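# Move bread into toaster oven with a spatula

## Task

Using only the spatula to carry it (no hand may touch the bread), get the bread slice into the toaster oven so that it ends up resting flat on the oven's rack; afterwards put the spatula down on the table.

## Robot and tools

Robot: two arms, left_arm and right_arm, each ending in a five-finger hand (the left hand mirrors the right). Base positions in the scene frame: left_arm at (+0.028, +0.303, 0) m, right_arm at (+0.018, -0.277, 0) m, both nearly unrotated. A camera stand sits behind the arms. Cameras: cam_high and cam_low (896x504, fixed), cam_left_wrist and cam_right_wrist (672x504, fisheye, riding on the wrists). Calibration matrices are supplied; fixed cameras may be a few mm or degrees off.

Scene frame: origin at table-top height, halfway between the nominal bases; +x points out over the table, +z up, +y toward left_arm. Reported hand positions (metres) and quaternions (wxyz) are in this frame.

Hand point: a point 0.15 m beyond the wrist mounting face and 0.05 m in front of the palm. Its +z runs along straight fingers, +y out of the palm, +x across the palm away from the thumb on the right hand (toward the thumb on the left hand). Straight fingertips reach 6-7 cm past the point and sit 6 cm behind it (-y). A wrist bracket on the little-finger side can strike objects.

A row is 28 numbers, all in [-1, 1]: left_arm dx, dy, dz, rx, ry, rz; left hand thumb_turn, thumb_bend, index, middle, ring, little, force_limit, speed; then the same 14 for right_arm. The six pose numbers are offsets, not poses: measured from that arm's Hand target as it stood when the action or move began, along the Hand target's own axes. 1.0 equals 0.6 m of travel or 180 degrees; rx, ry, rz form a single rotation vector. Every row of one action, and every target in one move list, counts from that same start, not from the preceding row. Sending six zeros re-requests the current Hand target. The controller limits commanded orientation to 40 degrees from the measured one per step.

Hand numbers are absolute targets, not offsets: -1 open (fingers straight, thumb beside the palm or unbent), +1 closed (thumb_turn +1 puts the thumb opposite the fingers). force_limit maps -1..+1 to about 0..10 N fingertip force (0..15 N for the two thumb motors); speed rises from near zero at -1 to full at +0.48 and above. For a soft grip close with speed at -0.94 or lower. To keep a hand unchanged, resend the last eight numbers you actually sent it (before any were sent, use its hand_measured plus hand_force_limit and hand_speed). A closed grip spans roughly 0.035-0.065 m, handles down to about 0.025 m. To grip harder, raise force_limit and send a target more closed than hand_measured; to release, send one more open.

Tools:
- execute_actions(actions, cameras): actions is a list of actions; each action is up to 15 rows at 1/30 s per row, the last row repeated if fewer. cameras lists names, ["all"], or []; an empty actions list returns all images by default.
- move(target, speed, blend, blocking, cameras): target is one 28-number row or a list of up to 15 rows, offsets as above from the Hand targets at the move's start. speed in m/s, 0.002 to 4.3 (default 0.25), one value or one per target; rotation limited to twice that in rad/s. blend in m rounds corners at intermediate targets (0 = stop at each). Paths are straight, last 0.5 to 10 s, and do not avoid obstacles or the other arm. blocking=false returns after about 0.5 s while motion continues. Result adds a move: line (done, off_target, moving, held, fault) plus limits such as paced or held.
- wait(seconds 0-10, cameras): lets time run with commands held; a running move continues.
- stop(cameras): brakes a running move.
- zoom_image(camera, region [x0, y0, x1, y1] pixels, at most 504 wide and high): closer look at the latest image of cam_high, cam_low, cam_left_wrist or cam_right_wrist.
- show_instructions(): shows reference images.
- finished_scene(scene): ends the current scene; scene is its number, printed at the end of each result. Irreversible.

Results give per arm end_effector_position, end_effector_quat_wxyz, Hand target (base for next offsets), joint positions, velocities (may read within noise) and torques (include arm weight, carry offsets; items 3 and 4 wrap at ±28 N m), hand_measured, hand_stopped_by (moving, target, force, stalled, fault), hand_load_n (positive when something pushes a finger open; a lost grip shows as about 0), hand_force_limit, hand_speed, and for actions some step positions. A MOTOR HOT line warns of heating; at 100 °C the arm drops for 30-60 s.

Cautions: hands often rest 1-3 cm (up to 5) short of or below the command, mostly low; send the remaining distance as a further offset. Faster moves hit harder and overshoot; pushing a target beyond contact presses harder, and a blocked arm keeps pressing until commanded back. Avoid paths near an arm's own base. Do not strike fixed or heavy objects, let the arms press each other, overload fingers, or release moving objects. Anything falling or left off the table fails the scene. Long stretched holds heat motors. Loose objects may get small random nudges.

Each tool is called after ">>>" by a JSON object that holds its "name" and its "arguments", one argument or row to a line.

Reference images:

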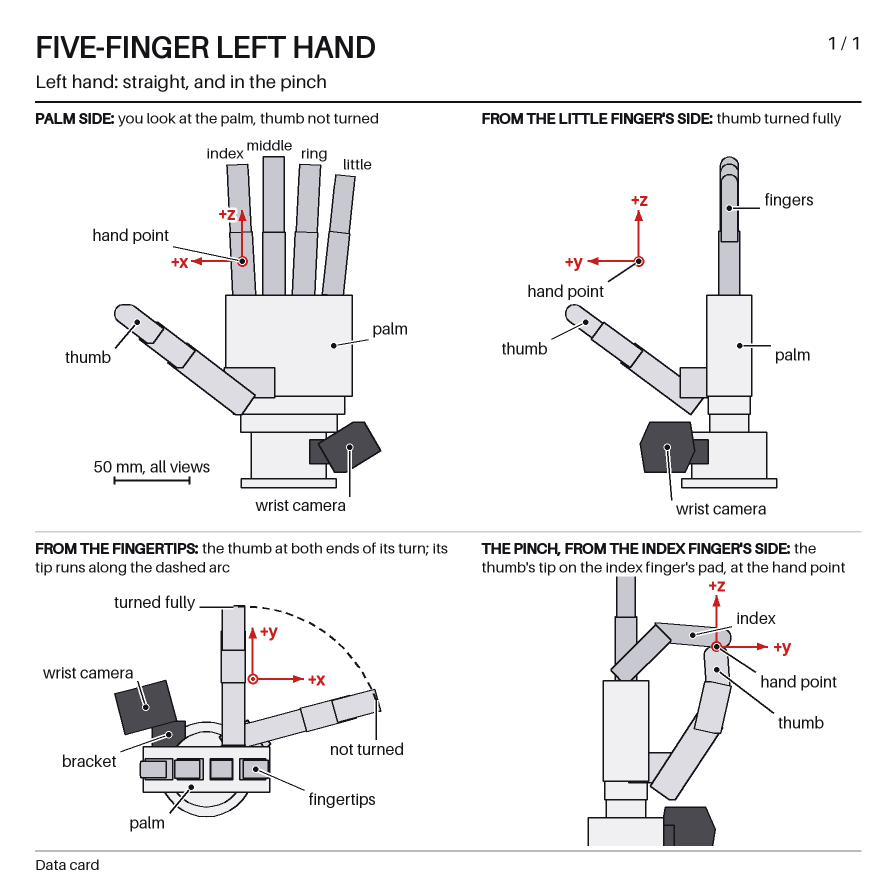

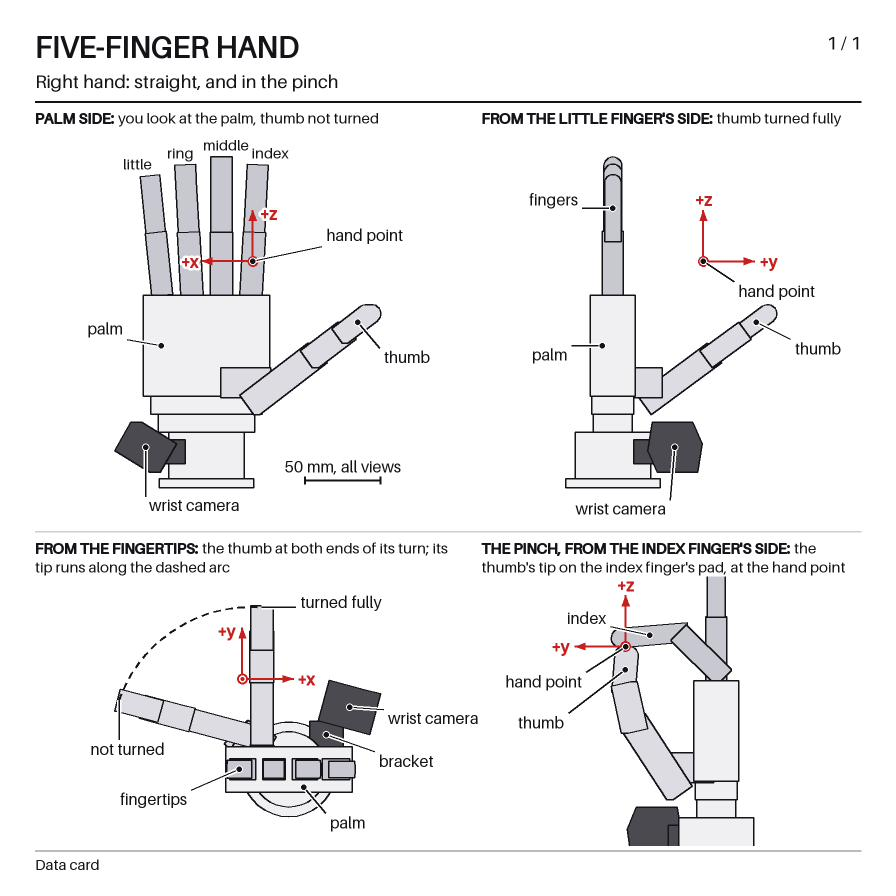

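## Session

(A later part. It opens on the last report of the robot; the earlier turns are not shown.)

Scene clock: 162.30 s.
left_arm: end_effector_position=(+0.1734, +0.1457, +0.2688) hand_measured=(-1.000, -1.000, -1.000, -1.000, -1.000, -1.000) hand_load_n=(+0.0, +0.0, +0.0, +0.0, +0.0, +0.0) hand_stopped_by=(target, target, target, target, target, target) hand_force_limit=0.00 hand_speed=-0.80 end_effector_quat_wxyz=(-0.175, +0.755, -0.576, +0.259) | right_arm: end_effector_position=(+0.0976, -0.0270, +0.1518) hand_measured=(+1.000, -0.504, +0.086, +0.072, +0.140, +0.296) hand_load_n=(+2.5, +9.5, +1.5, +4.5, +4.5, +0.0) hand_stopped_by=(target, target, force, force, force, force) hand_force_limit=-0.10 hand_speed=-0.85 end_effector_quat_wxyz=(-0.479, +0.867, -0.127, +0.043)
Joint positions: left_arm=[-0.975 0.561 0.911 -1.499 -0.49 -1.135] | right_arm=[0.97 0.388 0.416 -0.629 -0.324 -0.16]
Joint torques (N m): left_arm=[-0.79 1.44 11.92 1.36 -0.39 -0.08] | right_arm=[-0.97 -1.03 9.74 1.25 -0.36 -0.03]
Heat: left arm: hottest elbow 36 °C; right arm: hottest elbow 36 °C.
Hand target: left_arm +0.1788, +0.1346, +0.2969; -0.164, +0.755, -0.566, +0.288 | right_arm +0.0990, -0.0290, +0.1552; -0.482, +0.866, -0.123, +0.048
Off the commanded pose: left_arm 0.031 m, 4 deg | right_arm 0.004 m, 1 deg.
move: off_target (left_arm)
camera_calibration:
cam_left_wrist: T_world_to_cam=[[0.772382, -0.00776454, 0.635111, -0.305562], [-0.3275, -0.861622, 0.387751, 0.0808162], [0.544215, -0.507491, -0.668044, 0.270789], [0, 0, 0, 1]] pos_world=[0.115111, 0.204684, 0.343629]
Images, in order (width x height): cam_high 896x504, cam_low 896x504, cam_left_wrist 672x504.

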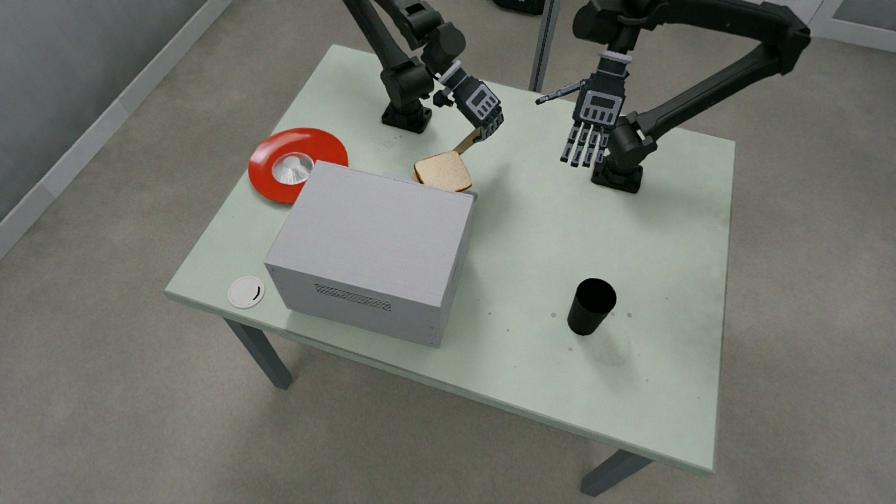

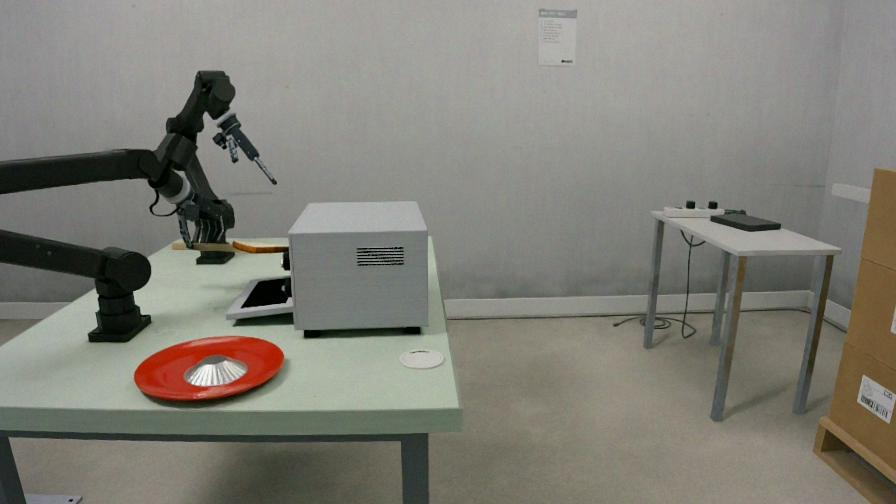

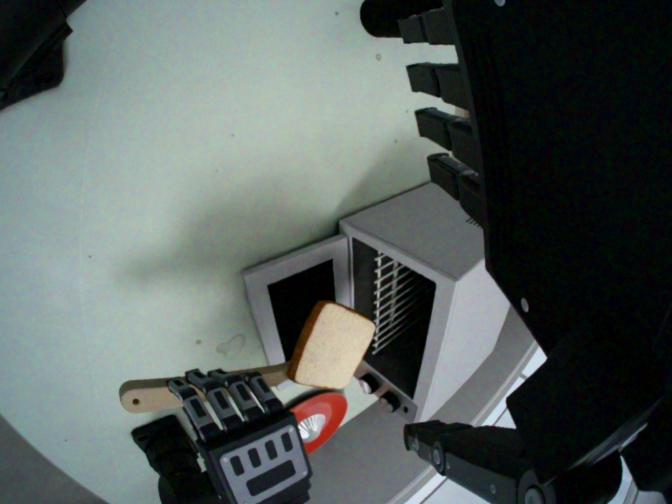

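>>> {"name": "move", "arguments": {
  "target": [0,0,0,0,0,0,-1,-1,-1,-1,-1,-1,0,-0.8,0.1663,-0.0092,-0.0058,0,0,0,1,-0.5,0.5,0.5,0.5,0.5,-0.1,-0.85],
  "cameras": ["cam_high","cam_low","cam_left_wrist"],
  "speed": 0.08
}}

>>> {"name": "zoom_image", "arguments": {
  "camera": "cam_left_wrist",
  "region": [220, 180, 480, 440]
}}

>>> {"name": "zoom_image", "arguments": {
  "camera": "cam_low",
  "region": [140, 190, 320, 340]
}}

Scene clock: 166.27 s.
left_arm: end_effector_position=(+0.1734, +0.1457, +0.2688) hand_measured=(-1.000, -1.000, -1.000, -1.000, -1.000, -1.000) hand_load_n=(+0.0, +0.0, +0.0, +0.0, +0.0, +0.0) hand_stopped_by=(target, target, target, target, target, target) hand_force_limit=0.00 hand_speed=-0.80 end_effector_quat_wxyz=(-0.175, +0.755, -0.576, +0.259) | right_arm: end_effector_position=(+0.1816, -0.0595, +0.1355) hand_measured=(+1.000, -0.504, +0.086, +0.072, +0.140, +0.296) hand_load_n=(+2.5, +9.5, +1.5, +4.5, +4.5, +0.0) hand_stopped_by=(target, target, force, force, force, force) hand_force_limit=-0.10 hand_speed=-0.85 end_effector_quat_wxyz=(-0.472, +0.871, -0.134, +0.031)
Joint positions: left_arm=[-0.975 0.561 0.911 -1.499 -0.49 -1.135] | right_arm=[0.476 0.658 0.47 -0.629 -0.71 -0.519]
Joint torques (N m): left_arm=[-0.32 1.73 11.86 1.37 -0.41 -0.07] | right_arm=[-1.08 -1.67 12.98 1.09 -0.69 -0.04]
Heat: left arm: hottest elbow 36 °C; right arm: hottest elbow 36 °C.
Hand target: left_arm +0.1788, +0.1346, +0.2969; -0.164, +0.755, -0.566, +0.288 | right_arm +0.1956, -0.0549, +0.1583; -0.482, +0.866, -0.123, +0.048
Off the commanded pose: left_arm 0.031 m, 4 deg | right_arm 0.027 m, 3 deg.
move: off_target (left_arm, right_arm)
camera_calibration:
cam_left_wrist: T_world_to_cam=[[0.772382, -0.00776454, 0.635111, -0.305562], [-0.3275, -0.861622, 0.387751, 0.0808162], [0.544215, -0.507491, -0.668044, 0.270789], [0, 0, 0, 1]] pos_world=[0.115111, 0.204684, 0.343629]
Images, in order (width x height): cam_high 896x504, cam_low 896x504, cam_left_wrist 672x504.

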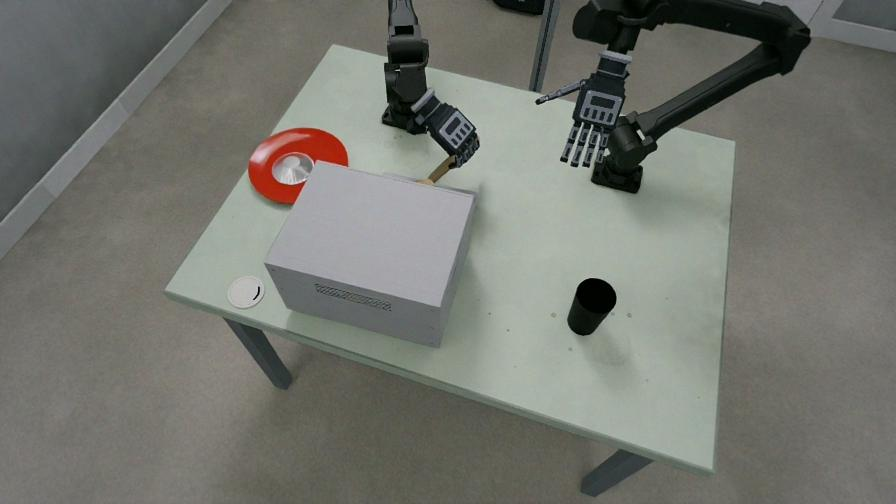

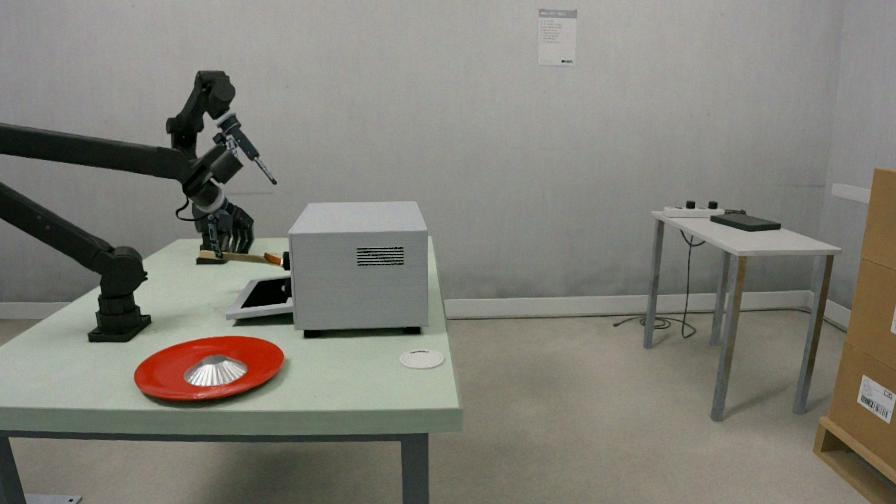

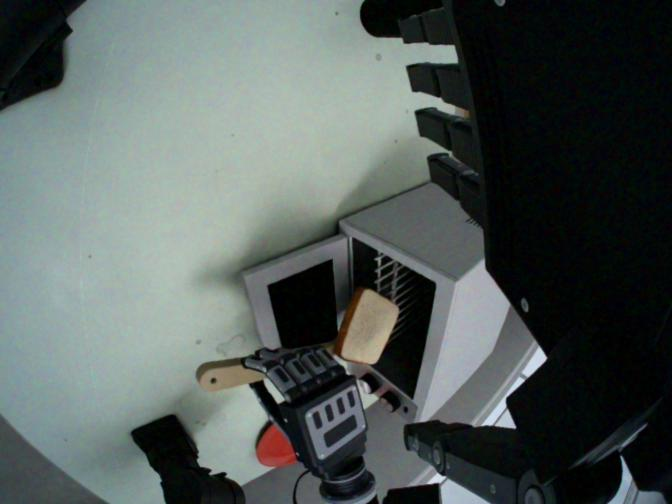

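Scaled by 1.938 from the camera's 672x504 image, which has a finer 960x720 frame.

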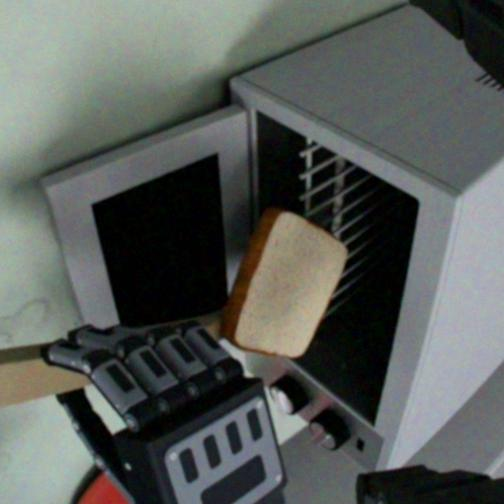

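Scaled by 2.800.

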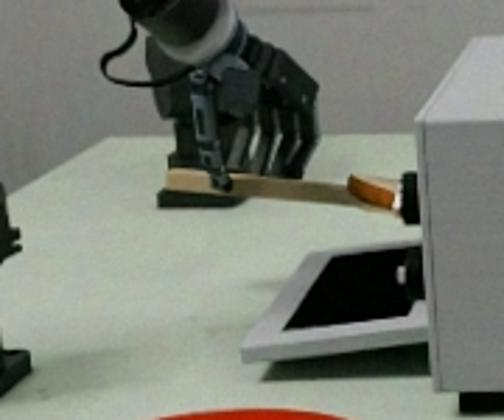

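>>> {"name": "move", "arguments": {
  "target": [
    [0,0,0,0,0,0,-1,-1,-1,-1,-1,-1,0,-0.8,-0.0015,-0.0353,-0.0221,0,0.0044,-0.0071,1,-0.5,0.5,0.5,0.5,0.5,-0.1,-0.85],
    [0,0,0,0,0,0,-1,-1,-1,-1,-1,-1,0,-0.8,0.0983,-0.0383,-0.0238,0,0.0044,-0.0071,1,-0.5,0.5,0.5,0.5,0.5,-0.1,-0.85]
  ],
  "cameras": ["cam_low","cam_left_wrist","cam_right_wrist"],
  "speed": 0.07
}}

>>> {"name": "zoom_image", "arguments": {
  "camera": "cam_left_wrist",
  "region": [220, 180, 480, 440]
}}

>>> {"name": "zoom_image", "arguments": {
  "camera": "cam_low",
  "region": [140, 190, 320, 340]
}}

Scene clock: 170.47 s.
left_arm: end_effector_position=(+0.1734, +0.1457, +0.2688) hand_measured=(-1.000, -1.000, -1.000, -1.000, -1.000, -1.000) hand_load_n=(+0.0, +0.0, +0.0, +0.0, +0.0, +0.0) hand_stopped_by=(target, target, target, target, target, target) hand_force_limit=0.00 hand_speed=-0.80 end_effector_quat_wxyz=(-0.175, +0.755, -0.576, +0.259) | right_arm: end_effector_position=(+0.2391, -0.0728, +0.1625) hand_measured=(+1.000, -0.504, +0.086, +0.072, +0.140, +0.296) hand_load_n=(+2.5, +9.5, +1.5, +4.5, +4.5, +0.0) hand_stopped_by=(target, target, force, force, force, force) hand_force_limit=-0.10 hand_speed=-0.85 end_effector_quat_wxyz=(-0.474, +0.870, -0.127, +0.043)
Joint positions: left_arm=[-0.975 0.561 0.911 -1.499 -0.49 -1.135] | right_arm=[0.324 0.825 0.617 -0.697 -0.801 -0.686]
Joint torques (N m): left_arm=[-0.67 2.02 11.75 1.18 -0.4 -0.07] | right_arm=[-0.91 -3.66 12.75 0.79 -0.79 -0.04]
Heat: left arm: hottest elbow 37 °C; right arm: hottest elbow 37 °C.
Hand target: left_arm +0.1788, +0.1346, +0.2969; -0.164, +0.755, -0.566, +0.288 | right_arm +0.2533, -0.0704, +0.1831; -0.481, +0.867, -0.117, +0.059
Off the commanded pose: left_arm 0.031 m, 4 deg | right_arm 0.025 m, 2 deg.
move: off_target (left_arm, right_arm)
camera_calibration:
cam_left_wrist: T_world_to_cam=[[0.772382, -0.00776454, 0.635111, -0.305562], [-0.3275, -0.861622, 0.387751, 0.0808162], [0.544215, -0.507491, -0.668044, 0.270789], [0, 0, 0, 1]] pos_world=[0.115111, 0.204684, 0.343629]
cam_right_wrist: T_world_to_cam=[[0.0974244, -0.567062, -0.817893, 0.0708097], [-0.934181, -0.335528, 0.121352, 0.175653], [-0.34324, 0.752238, -0.562427, 0.345626], [0, 0, 0, 1]] pos_world=[0.275826, -0.160903, 0.230989]
Images, in order (width x height): cam_low 896x504, cam_left_wrist 672x504, cam_right_wrist 672x504.

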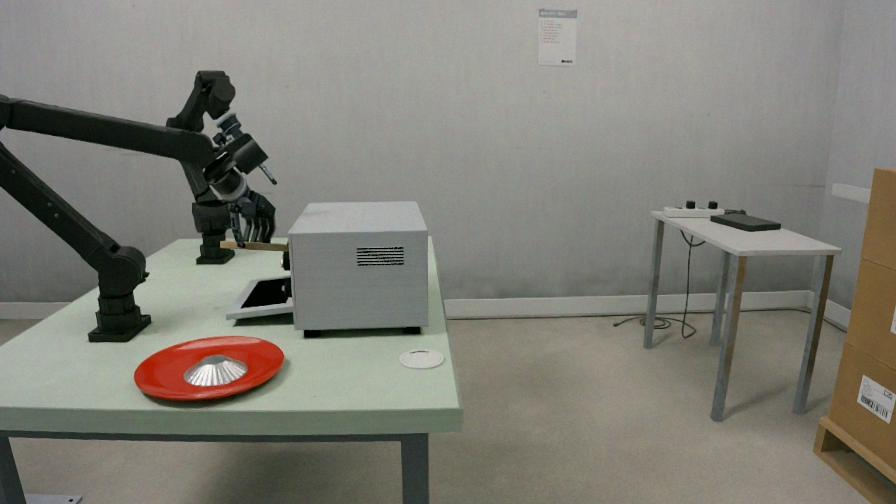

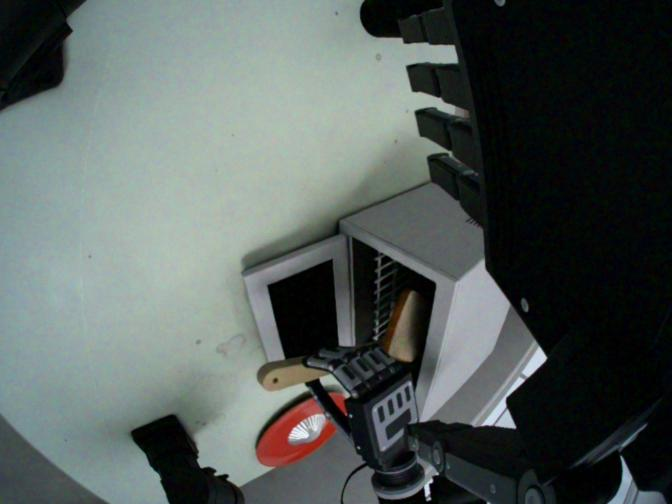

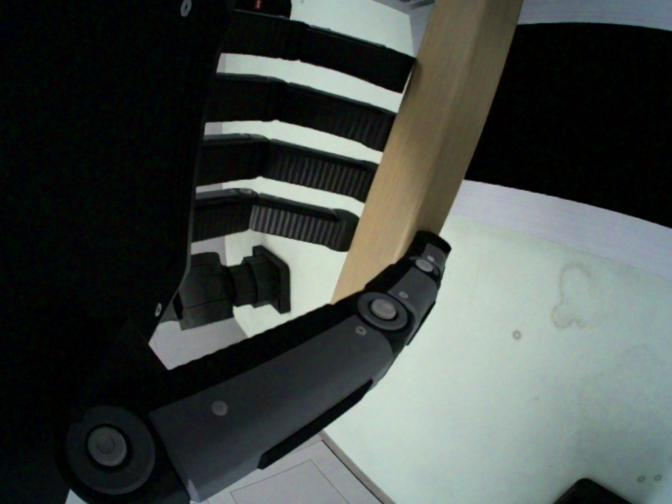

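Scaled by 1.938 from the camera's 672x504 image, which has a finer 960x720 frame.

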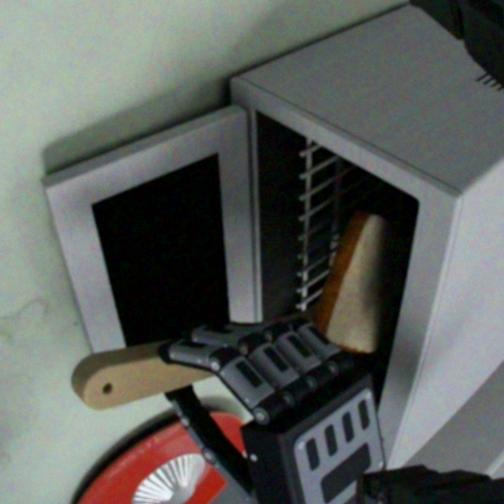

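Scaled by 2.800.

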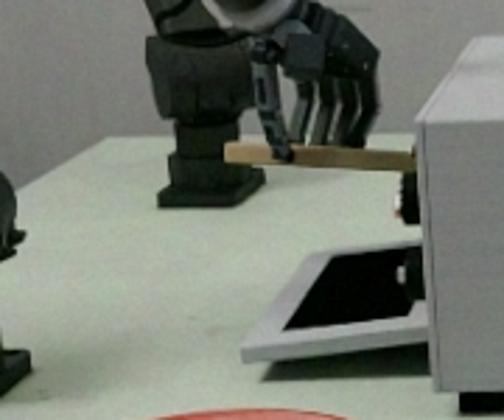

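>>> {"name": "move", "arguments": {
  "target": [0,0,0,0,0,0,-1,-1,-1,-1,-1,-1,0,-0.8,0.0843,0.0258,0.016,0,0,0,1,-0.5,0.5,0.5,0.5,0.5,-0.1,-0.85],
  "cameras": ["cam_low","cam_left_wrist","cam_right_wrist"],
  "speed": 0.07
}}

>>> {"name": "zoom_image", "arguments": {
  "camera": "cam_left_wrist",
  "region": [220, 180, 480, 440]
}}

>>> {"name": "zoom_image", "arguments": {
  "camera": "cam_low",
  "region": [140, 190, 320, 340]
}}

Scene clock: 173.00 s.
left_arm: end_effector_position=(+0.1734, +0.1457, +0.2688) hand_measured=(-1.000, -1.000, -1.000, -1.000, -1.000, -1.000) hand_load_n=(-0.5, +0.0, +0.0, +0.0, +0.0, +0.0) hand_stopped_by=(target, target, target, target, target, target) hand_force_limit=0.00 hand_speed=-0.80 end_effector_quat_wxyz=(-0.175, +0.755, -0.576, +0.259) | right_arm: end_effector_position=(+0.2801, -0.0869, +0.1457) hand_measured=(+1.000, -0.504, +0.086, +0.072, +0.140, +0.296) hand_load_n=(+2.0, +9.5, +2.0, +4.5, +4.5, +0.5) hand_stopped_by=(target, target, force, force, force, force) hand_force_limit=-0.10 hand_speed=-0.85 end_effector_quat_wxyz=(-0.471, +0.871, -0.133, +0.033)
Joint positions: left_arm=[-0.975 0.561 0.911 -1.499 -0.49 -1.135] | right_arm=[0.228 0.995 0.672 -0.689 -0.859 -0.799]
Joint torques (N m): left_arm=[-0.44 1.96 11.96 1.25 -0.4 -0.07] | right_arm=[-0.85 -5.66 12.18 1.66 -0.87 -0.02]
Heat: left arm: hottest elbow 37 °C; right arm: hottest elbow 37 °C.
Hand target: left_arm +0.1788, +0.1346, +0.2969; -0.164, +0.755, -0.566, +0.288 | right_arm +0.3021, -0.0836, +0.1646; -0.481, +0.867, -0.117, +0.060
Off the commanded pose: left_arm 0.031 m, 4 deg | right_arm 0.029 m, 4 deg.
move: off_target (left_arm, right_arm)
camera_calibration:
cam_left_wrist: T_world_to_cam=[[0.772382, -0.00776454, 0.635111, -0.305562], [-0.3275, -0.861622, 0.387751, 0.0808162], [0.544215, -0.507491, -0.668044, 0.270789], [0, 0, 0, 1]] pos_world=[0.115111, 0.204684, 0.343629]
cam_right_wrist: T_world_to_cam=[[0.0777069, -0.569144, -0.818558, 0.0504771], [-0.931366, -0.334366, 0.144069, 0.207307], [-0.355694, 0.751182, -0.556064, 0.36322], [0, 0, 0, 1]] pos_world=[0.318351, -0.174799, 0.213426]
Images, in order (width x height): cam_low 896x504, cam_left_wrist 672x504, cam_right_wrist 672x504.

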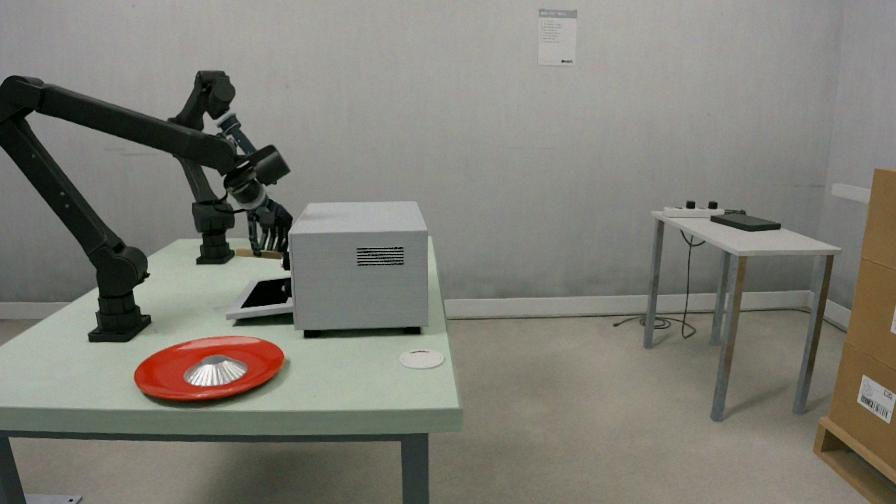

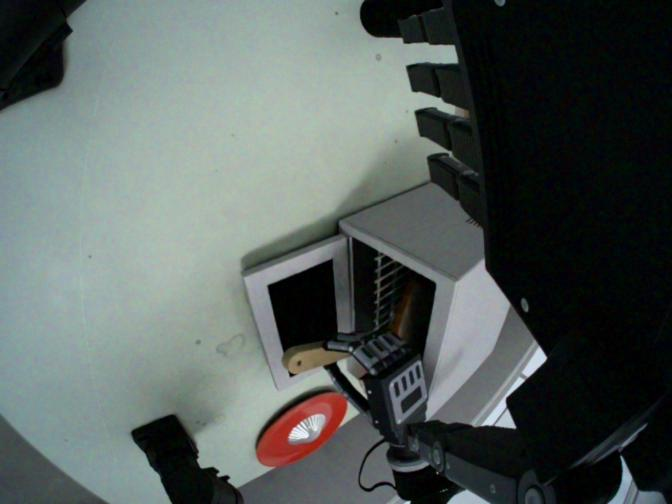

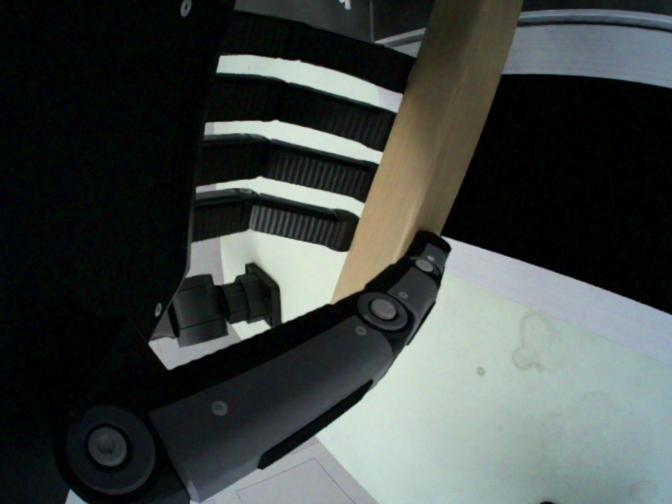

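Scaled by 1.938 from the camera's 672x504 image, which has a finer 960x720 frame.

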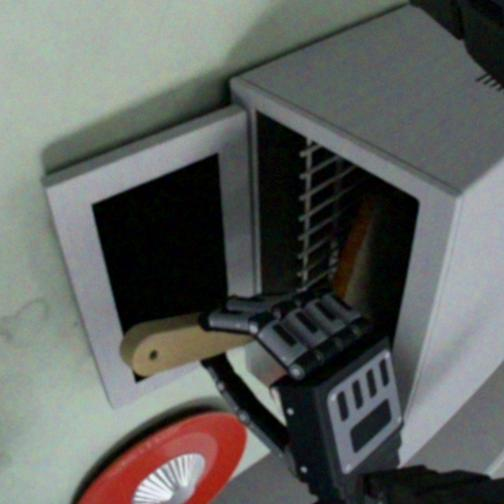

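Scaled by 2.800.

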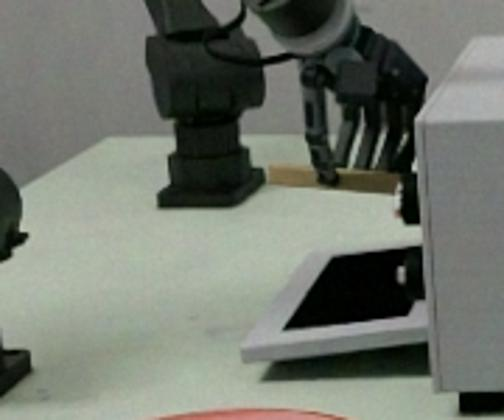

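>>> {"name": "move", "arguments": {
  "target": [0,0,0,0,0,0,-1,-1,-1,-1,-1,-1,0,-0.8,-0.0005,-0.0537,-0.0336,0,-0.0412,0.066,1,-0.5,0.5,0.5,0.5,0.5,-0.1,-0.85],
  "cameras": ["cam_high","cam_low","cam_left_wrist","cam_right_wrist"],
  "speed": 0.06
}}

>>> {"name": "zoom_image", "arguments": {
  "camera": "cam_left_wrist",
  "region": [220, 180, 480, 440]
}}

>>> {"name": "zoom_image", "arguments": {
  "camera": "cam_low",
  "region": [140, 190, 320, 340]
}}

Scene clock: 180.17 s.
left_arm: end_effector_position=(+0.1734, +0.1457, +0.2688) hand_measured=(-1.000, -1.000, -1.000, -1.000, -1.000, -1.000) hand_load_n=(+0.0, +0.0, +0.0, +0.0, +0.0, +0.0) hand_stopped_by=(target, target, target, target, target, target) hand_force_limit=0.00 hand_speed=-0.80 end_effector_quat_wxyz=(-0.175, +0.755, -0.576, +0.259) | right_arm: end_effector_position=(+0.2876, -0.0843, +0.1869) hand_measured=(+1.000, -0.504, +0.086, +0.072, +0.140, +0.296) hand_load_n=(+2.5, +9.5, +1.5, +5.0, +4.5, +0.0) hand_stopped_by=(target, target, force, force, force, force) hand_force_limit=-0.10 hand_speed=-0.85 end_effector_quat_wxyz=(-0.485, +0.854, -0.178, -0.057)
Joint positions: left_arm=[-0.975 0.561 0.911 -1.499 -0.49 -1.135] | right_arm=[0.179 1.108 0.837 -0.92 -0.973 -0.8]
Joint torques (N m): left_arm=[-0.91 1.44 11.75 1.42 -0.41 -0.04] | right_arm=[-0.97 -6.95 11.97 0.31 -1.01 0.12]
Heat: left arm: hottest elbow 38 °C; right arm: hottest elbow 38 °C.
Hand target: left_arm +0.1788, +0.1346, +0.2969; -0.164, +0.755, -0.566, +0.288 | right_arm +0.3020, -0.0836, +0.2025; -0.491, +0.852, -0.174, -0.047
Off the commanded pose: left_arm 0.031 m, 4 deg | right_arm 0.021 m, 1 deg.
move: off_target (left_arm, right_arm)
camera_calibration:
cam_left_wrist: T_world_to_cam=[[0.772382, -0.00776454, 0.635111, -0.305562], [-0.3275, -0.861622, 0.387751, 0.0808162], [0.544215, -0.507491, -0.668044, 0.270789], [0, 0, 0, 1]] pos_world=[0.115111, 0.204684, 0.343629]
cam_right_wrist: T_world_to_cam=[[-0.0834239, -0.512358, -0.85471, 0.142891], [-0.886846, -0.352992, 0.298162, 0.166054], [-0.454472, 0.78287, -0.424934, 0.393442], [0, 0, 0, 1]] pos_world=[0.337993, -0.176187, 0.239807]

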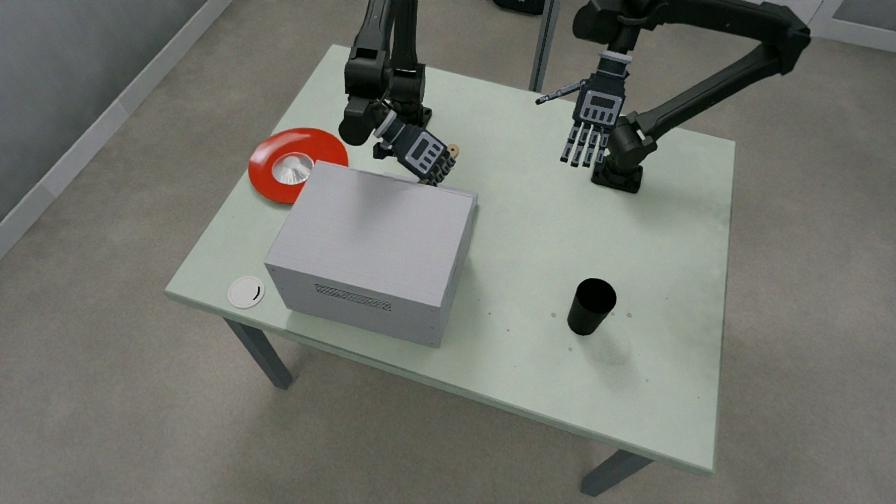

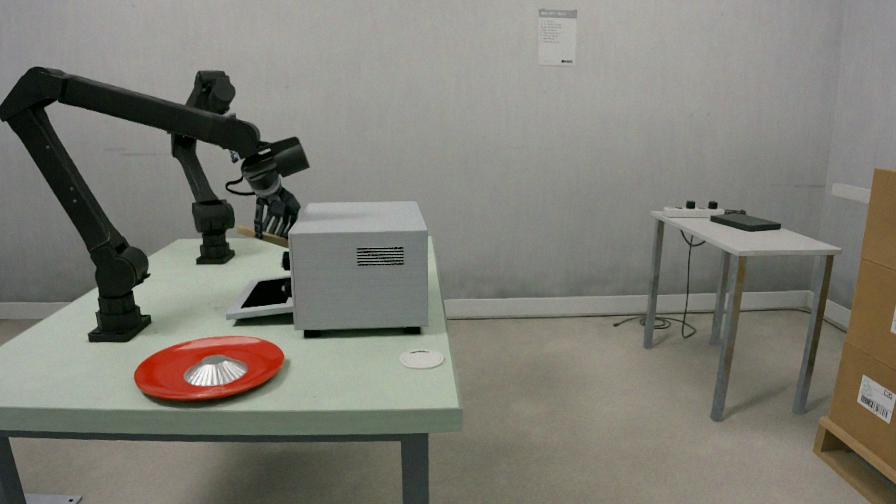

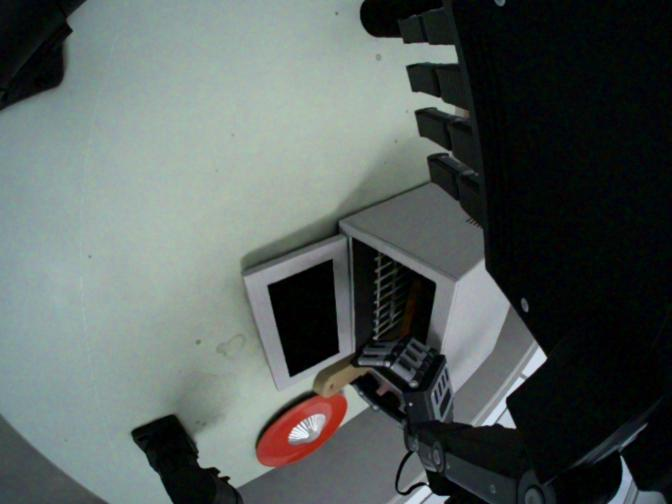

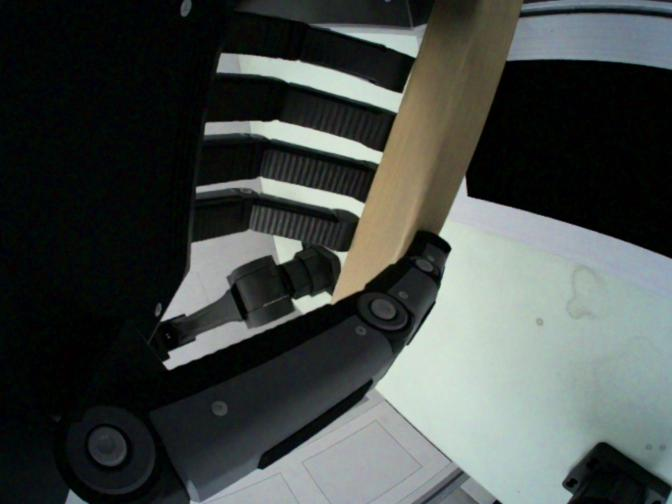

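Scaled by 1.938 from the camera's 672x504 image, which has a finer 960x720 frame.

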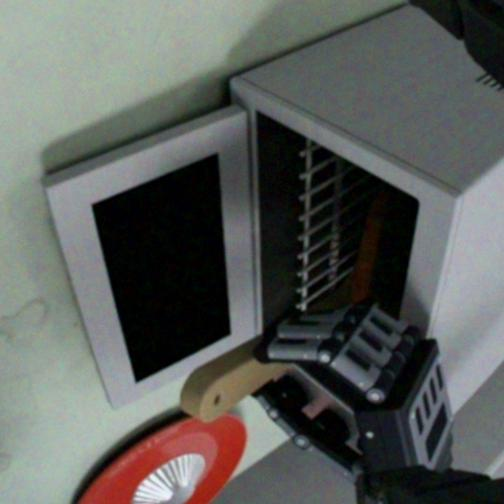

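Scaled by 2.800.

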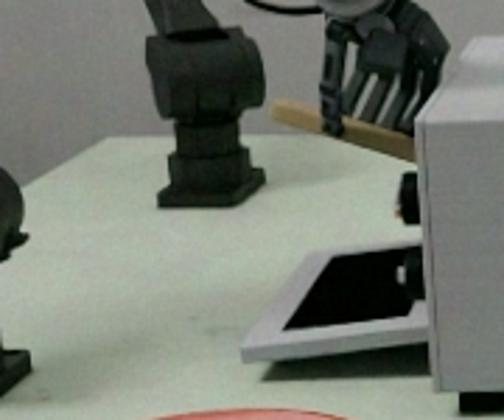

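>>> {"name": "move", "arguments": {
  "target": [0,0,0,0,0,0,-1,-1,-1,-1,-1,-1,0,-0.8,0.0058,-0.0277,-0.017,0,-0.0236,0.0377,1,-0.5,0.5,0.5,0.5,0.5,-0.1,-0.85],
  "cameras": ["cam_high","cam_low","cam_left_wrist","cam_right_wrist"],
  "speed": 0.06
}}

>>> {"name": "zoom_image", "arguments": {
  "camera": "cam_left_wrist",
  "region": [320, 200, 480, 380]
}}

>>> {"name": "zoom_image", "arguments": {
  "camera": "cam_low",
  "region": [140, 190, 320, 340]
}}

Scene clock: 183.87 s.
left_arm: end_effector_position=(+0.1734, +0.1457, +0.2688) hand_measured=(-1.000, -1.000, -1.000, -1.000, -1.000, -1.000) hand_load_n=(+0.0, +0.0, +0.0, +0.0, +0.0, +0.0) hand_stopped_by=(target, target, target, target, target, target) hand_force_limit=0.00 hand_speed=-0.80 end_effector_quat_wxyz=(-0.175, +0.755, -0.576, +0.259) | right_arm: end_effector_position=(+0.2960, -0.0853, +0.2078) hand_measured=(+1.000, -0.504, +0.086, +0.072, +0.140, +0.296) hand_load_n=(+2.5, +9.5, +2.0, +4.5, +4.0, +0.0) hand_stopped_by=(target, target, force, force, force, force) hand_force_limit=-0.10 hand_speed=-0.85 end_effector_quat_wxyz=(-0.488, +0.838, -0.213, -0.119)
Joint positions: left_arm=[-0.975 0.561 0.911 -1.499 -0.49 -1.135] | right_arm=[0.148 1.2 0.94 -1.075 -1.035 -0.811]
Joint torques (N m): left_arm=[-0.73 1.73 11.77 1.35 -0.37 -0.09] | right_arm=[-0.97 -8.18 11.66 0.1 -1.08 0]
Heat: left arm: hottest elbow 39 °C; right arm: hottest elbow 39 °C.
Hand target: left_arm +0.1788, +0.1346, +0.2969; -0.164, +0.755, -0.566, +0.288 | right_arm +0.3101, -0.0855, +0.2206; -0.493, +0.838, -0.206, -0.107
Off the commanded pose: left_arm 0.031 m, 4 deg | right_arm 0.019 m, 2 deg.
move: off_target (left_arm, right_arm)
camera_calibration:
cam_left_wrist: T_world_to_cam=[[0.772382, -0.00776454, 0.635111, -0.305562], [-0.3275, -0.861622, 0.387751, 0.0808162], [0.544215, -0.507491, -0.668044, 0.270789], [0, 0, 0, 1]] pos_world=[0.115111, 0.204684, 0.343629]
cam_right_wrist: T_world_to_cam=[[-0.206882, -0.479733, -0.852676, 0.199799], [-0.839673, -0.36025, 0.406411, 0.129789], [-0.502145, 0.800048, -0.328289, 0.402397], [0, 0, 0, 1]] pos_world=[0.352377, -0.17933, 0.249719]

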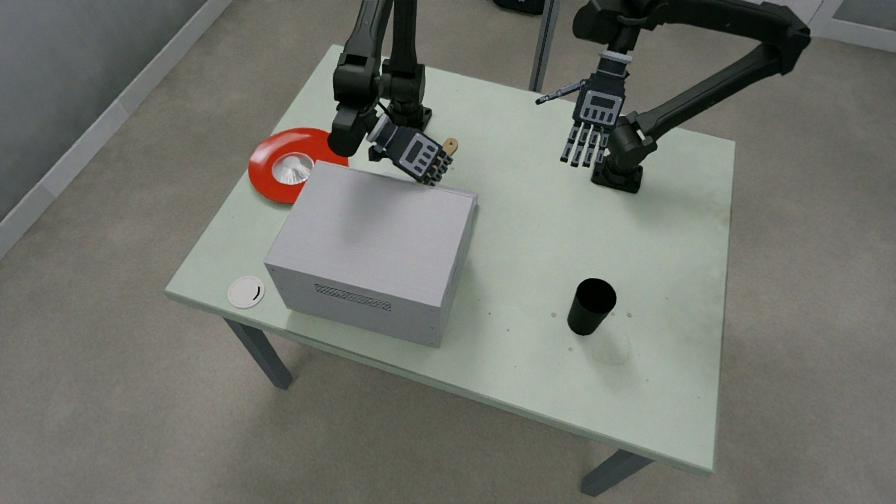

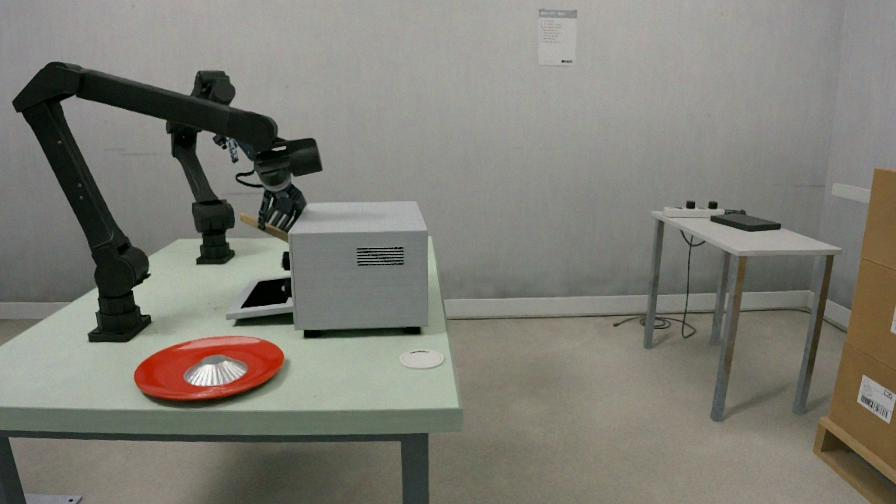

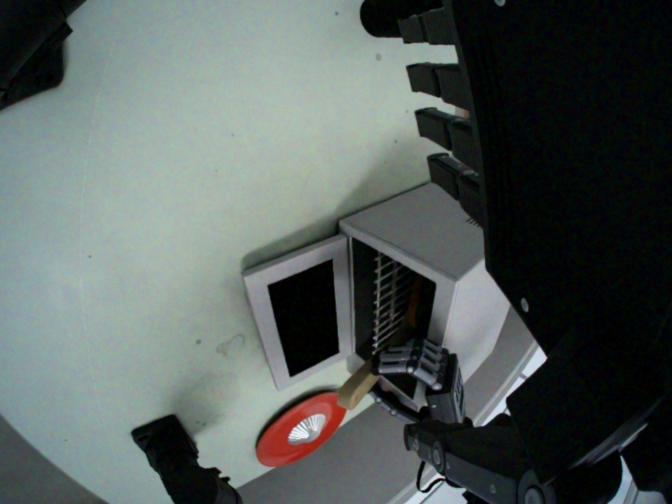

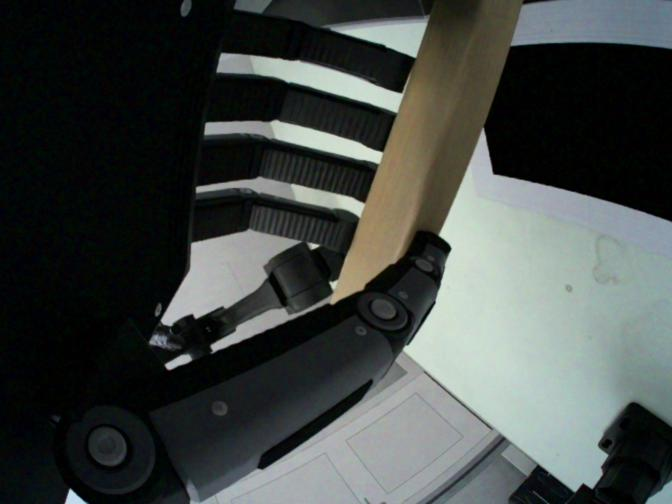

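Scaled by 2.800 from the camera's 672x504 image, which has a finer 960x720 frame.

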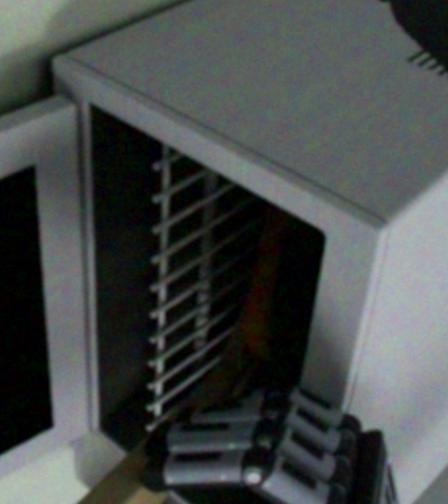

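Scaled by 2.800.

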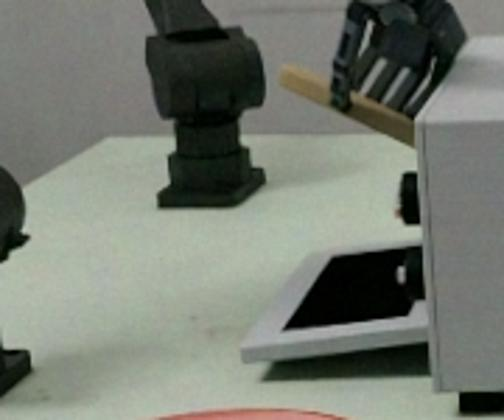

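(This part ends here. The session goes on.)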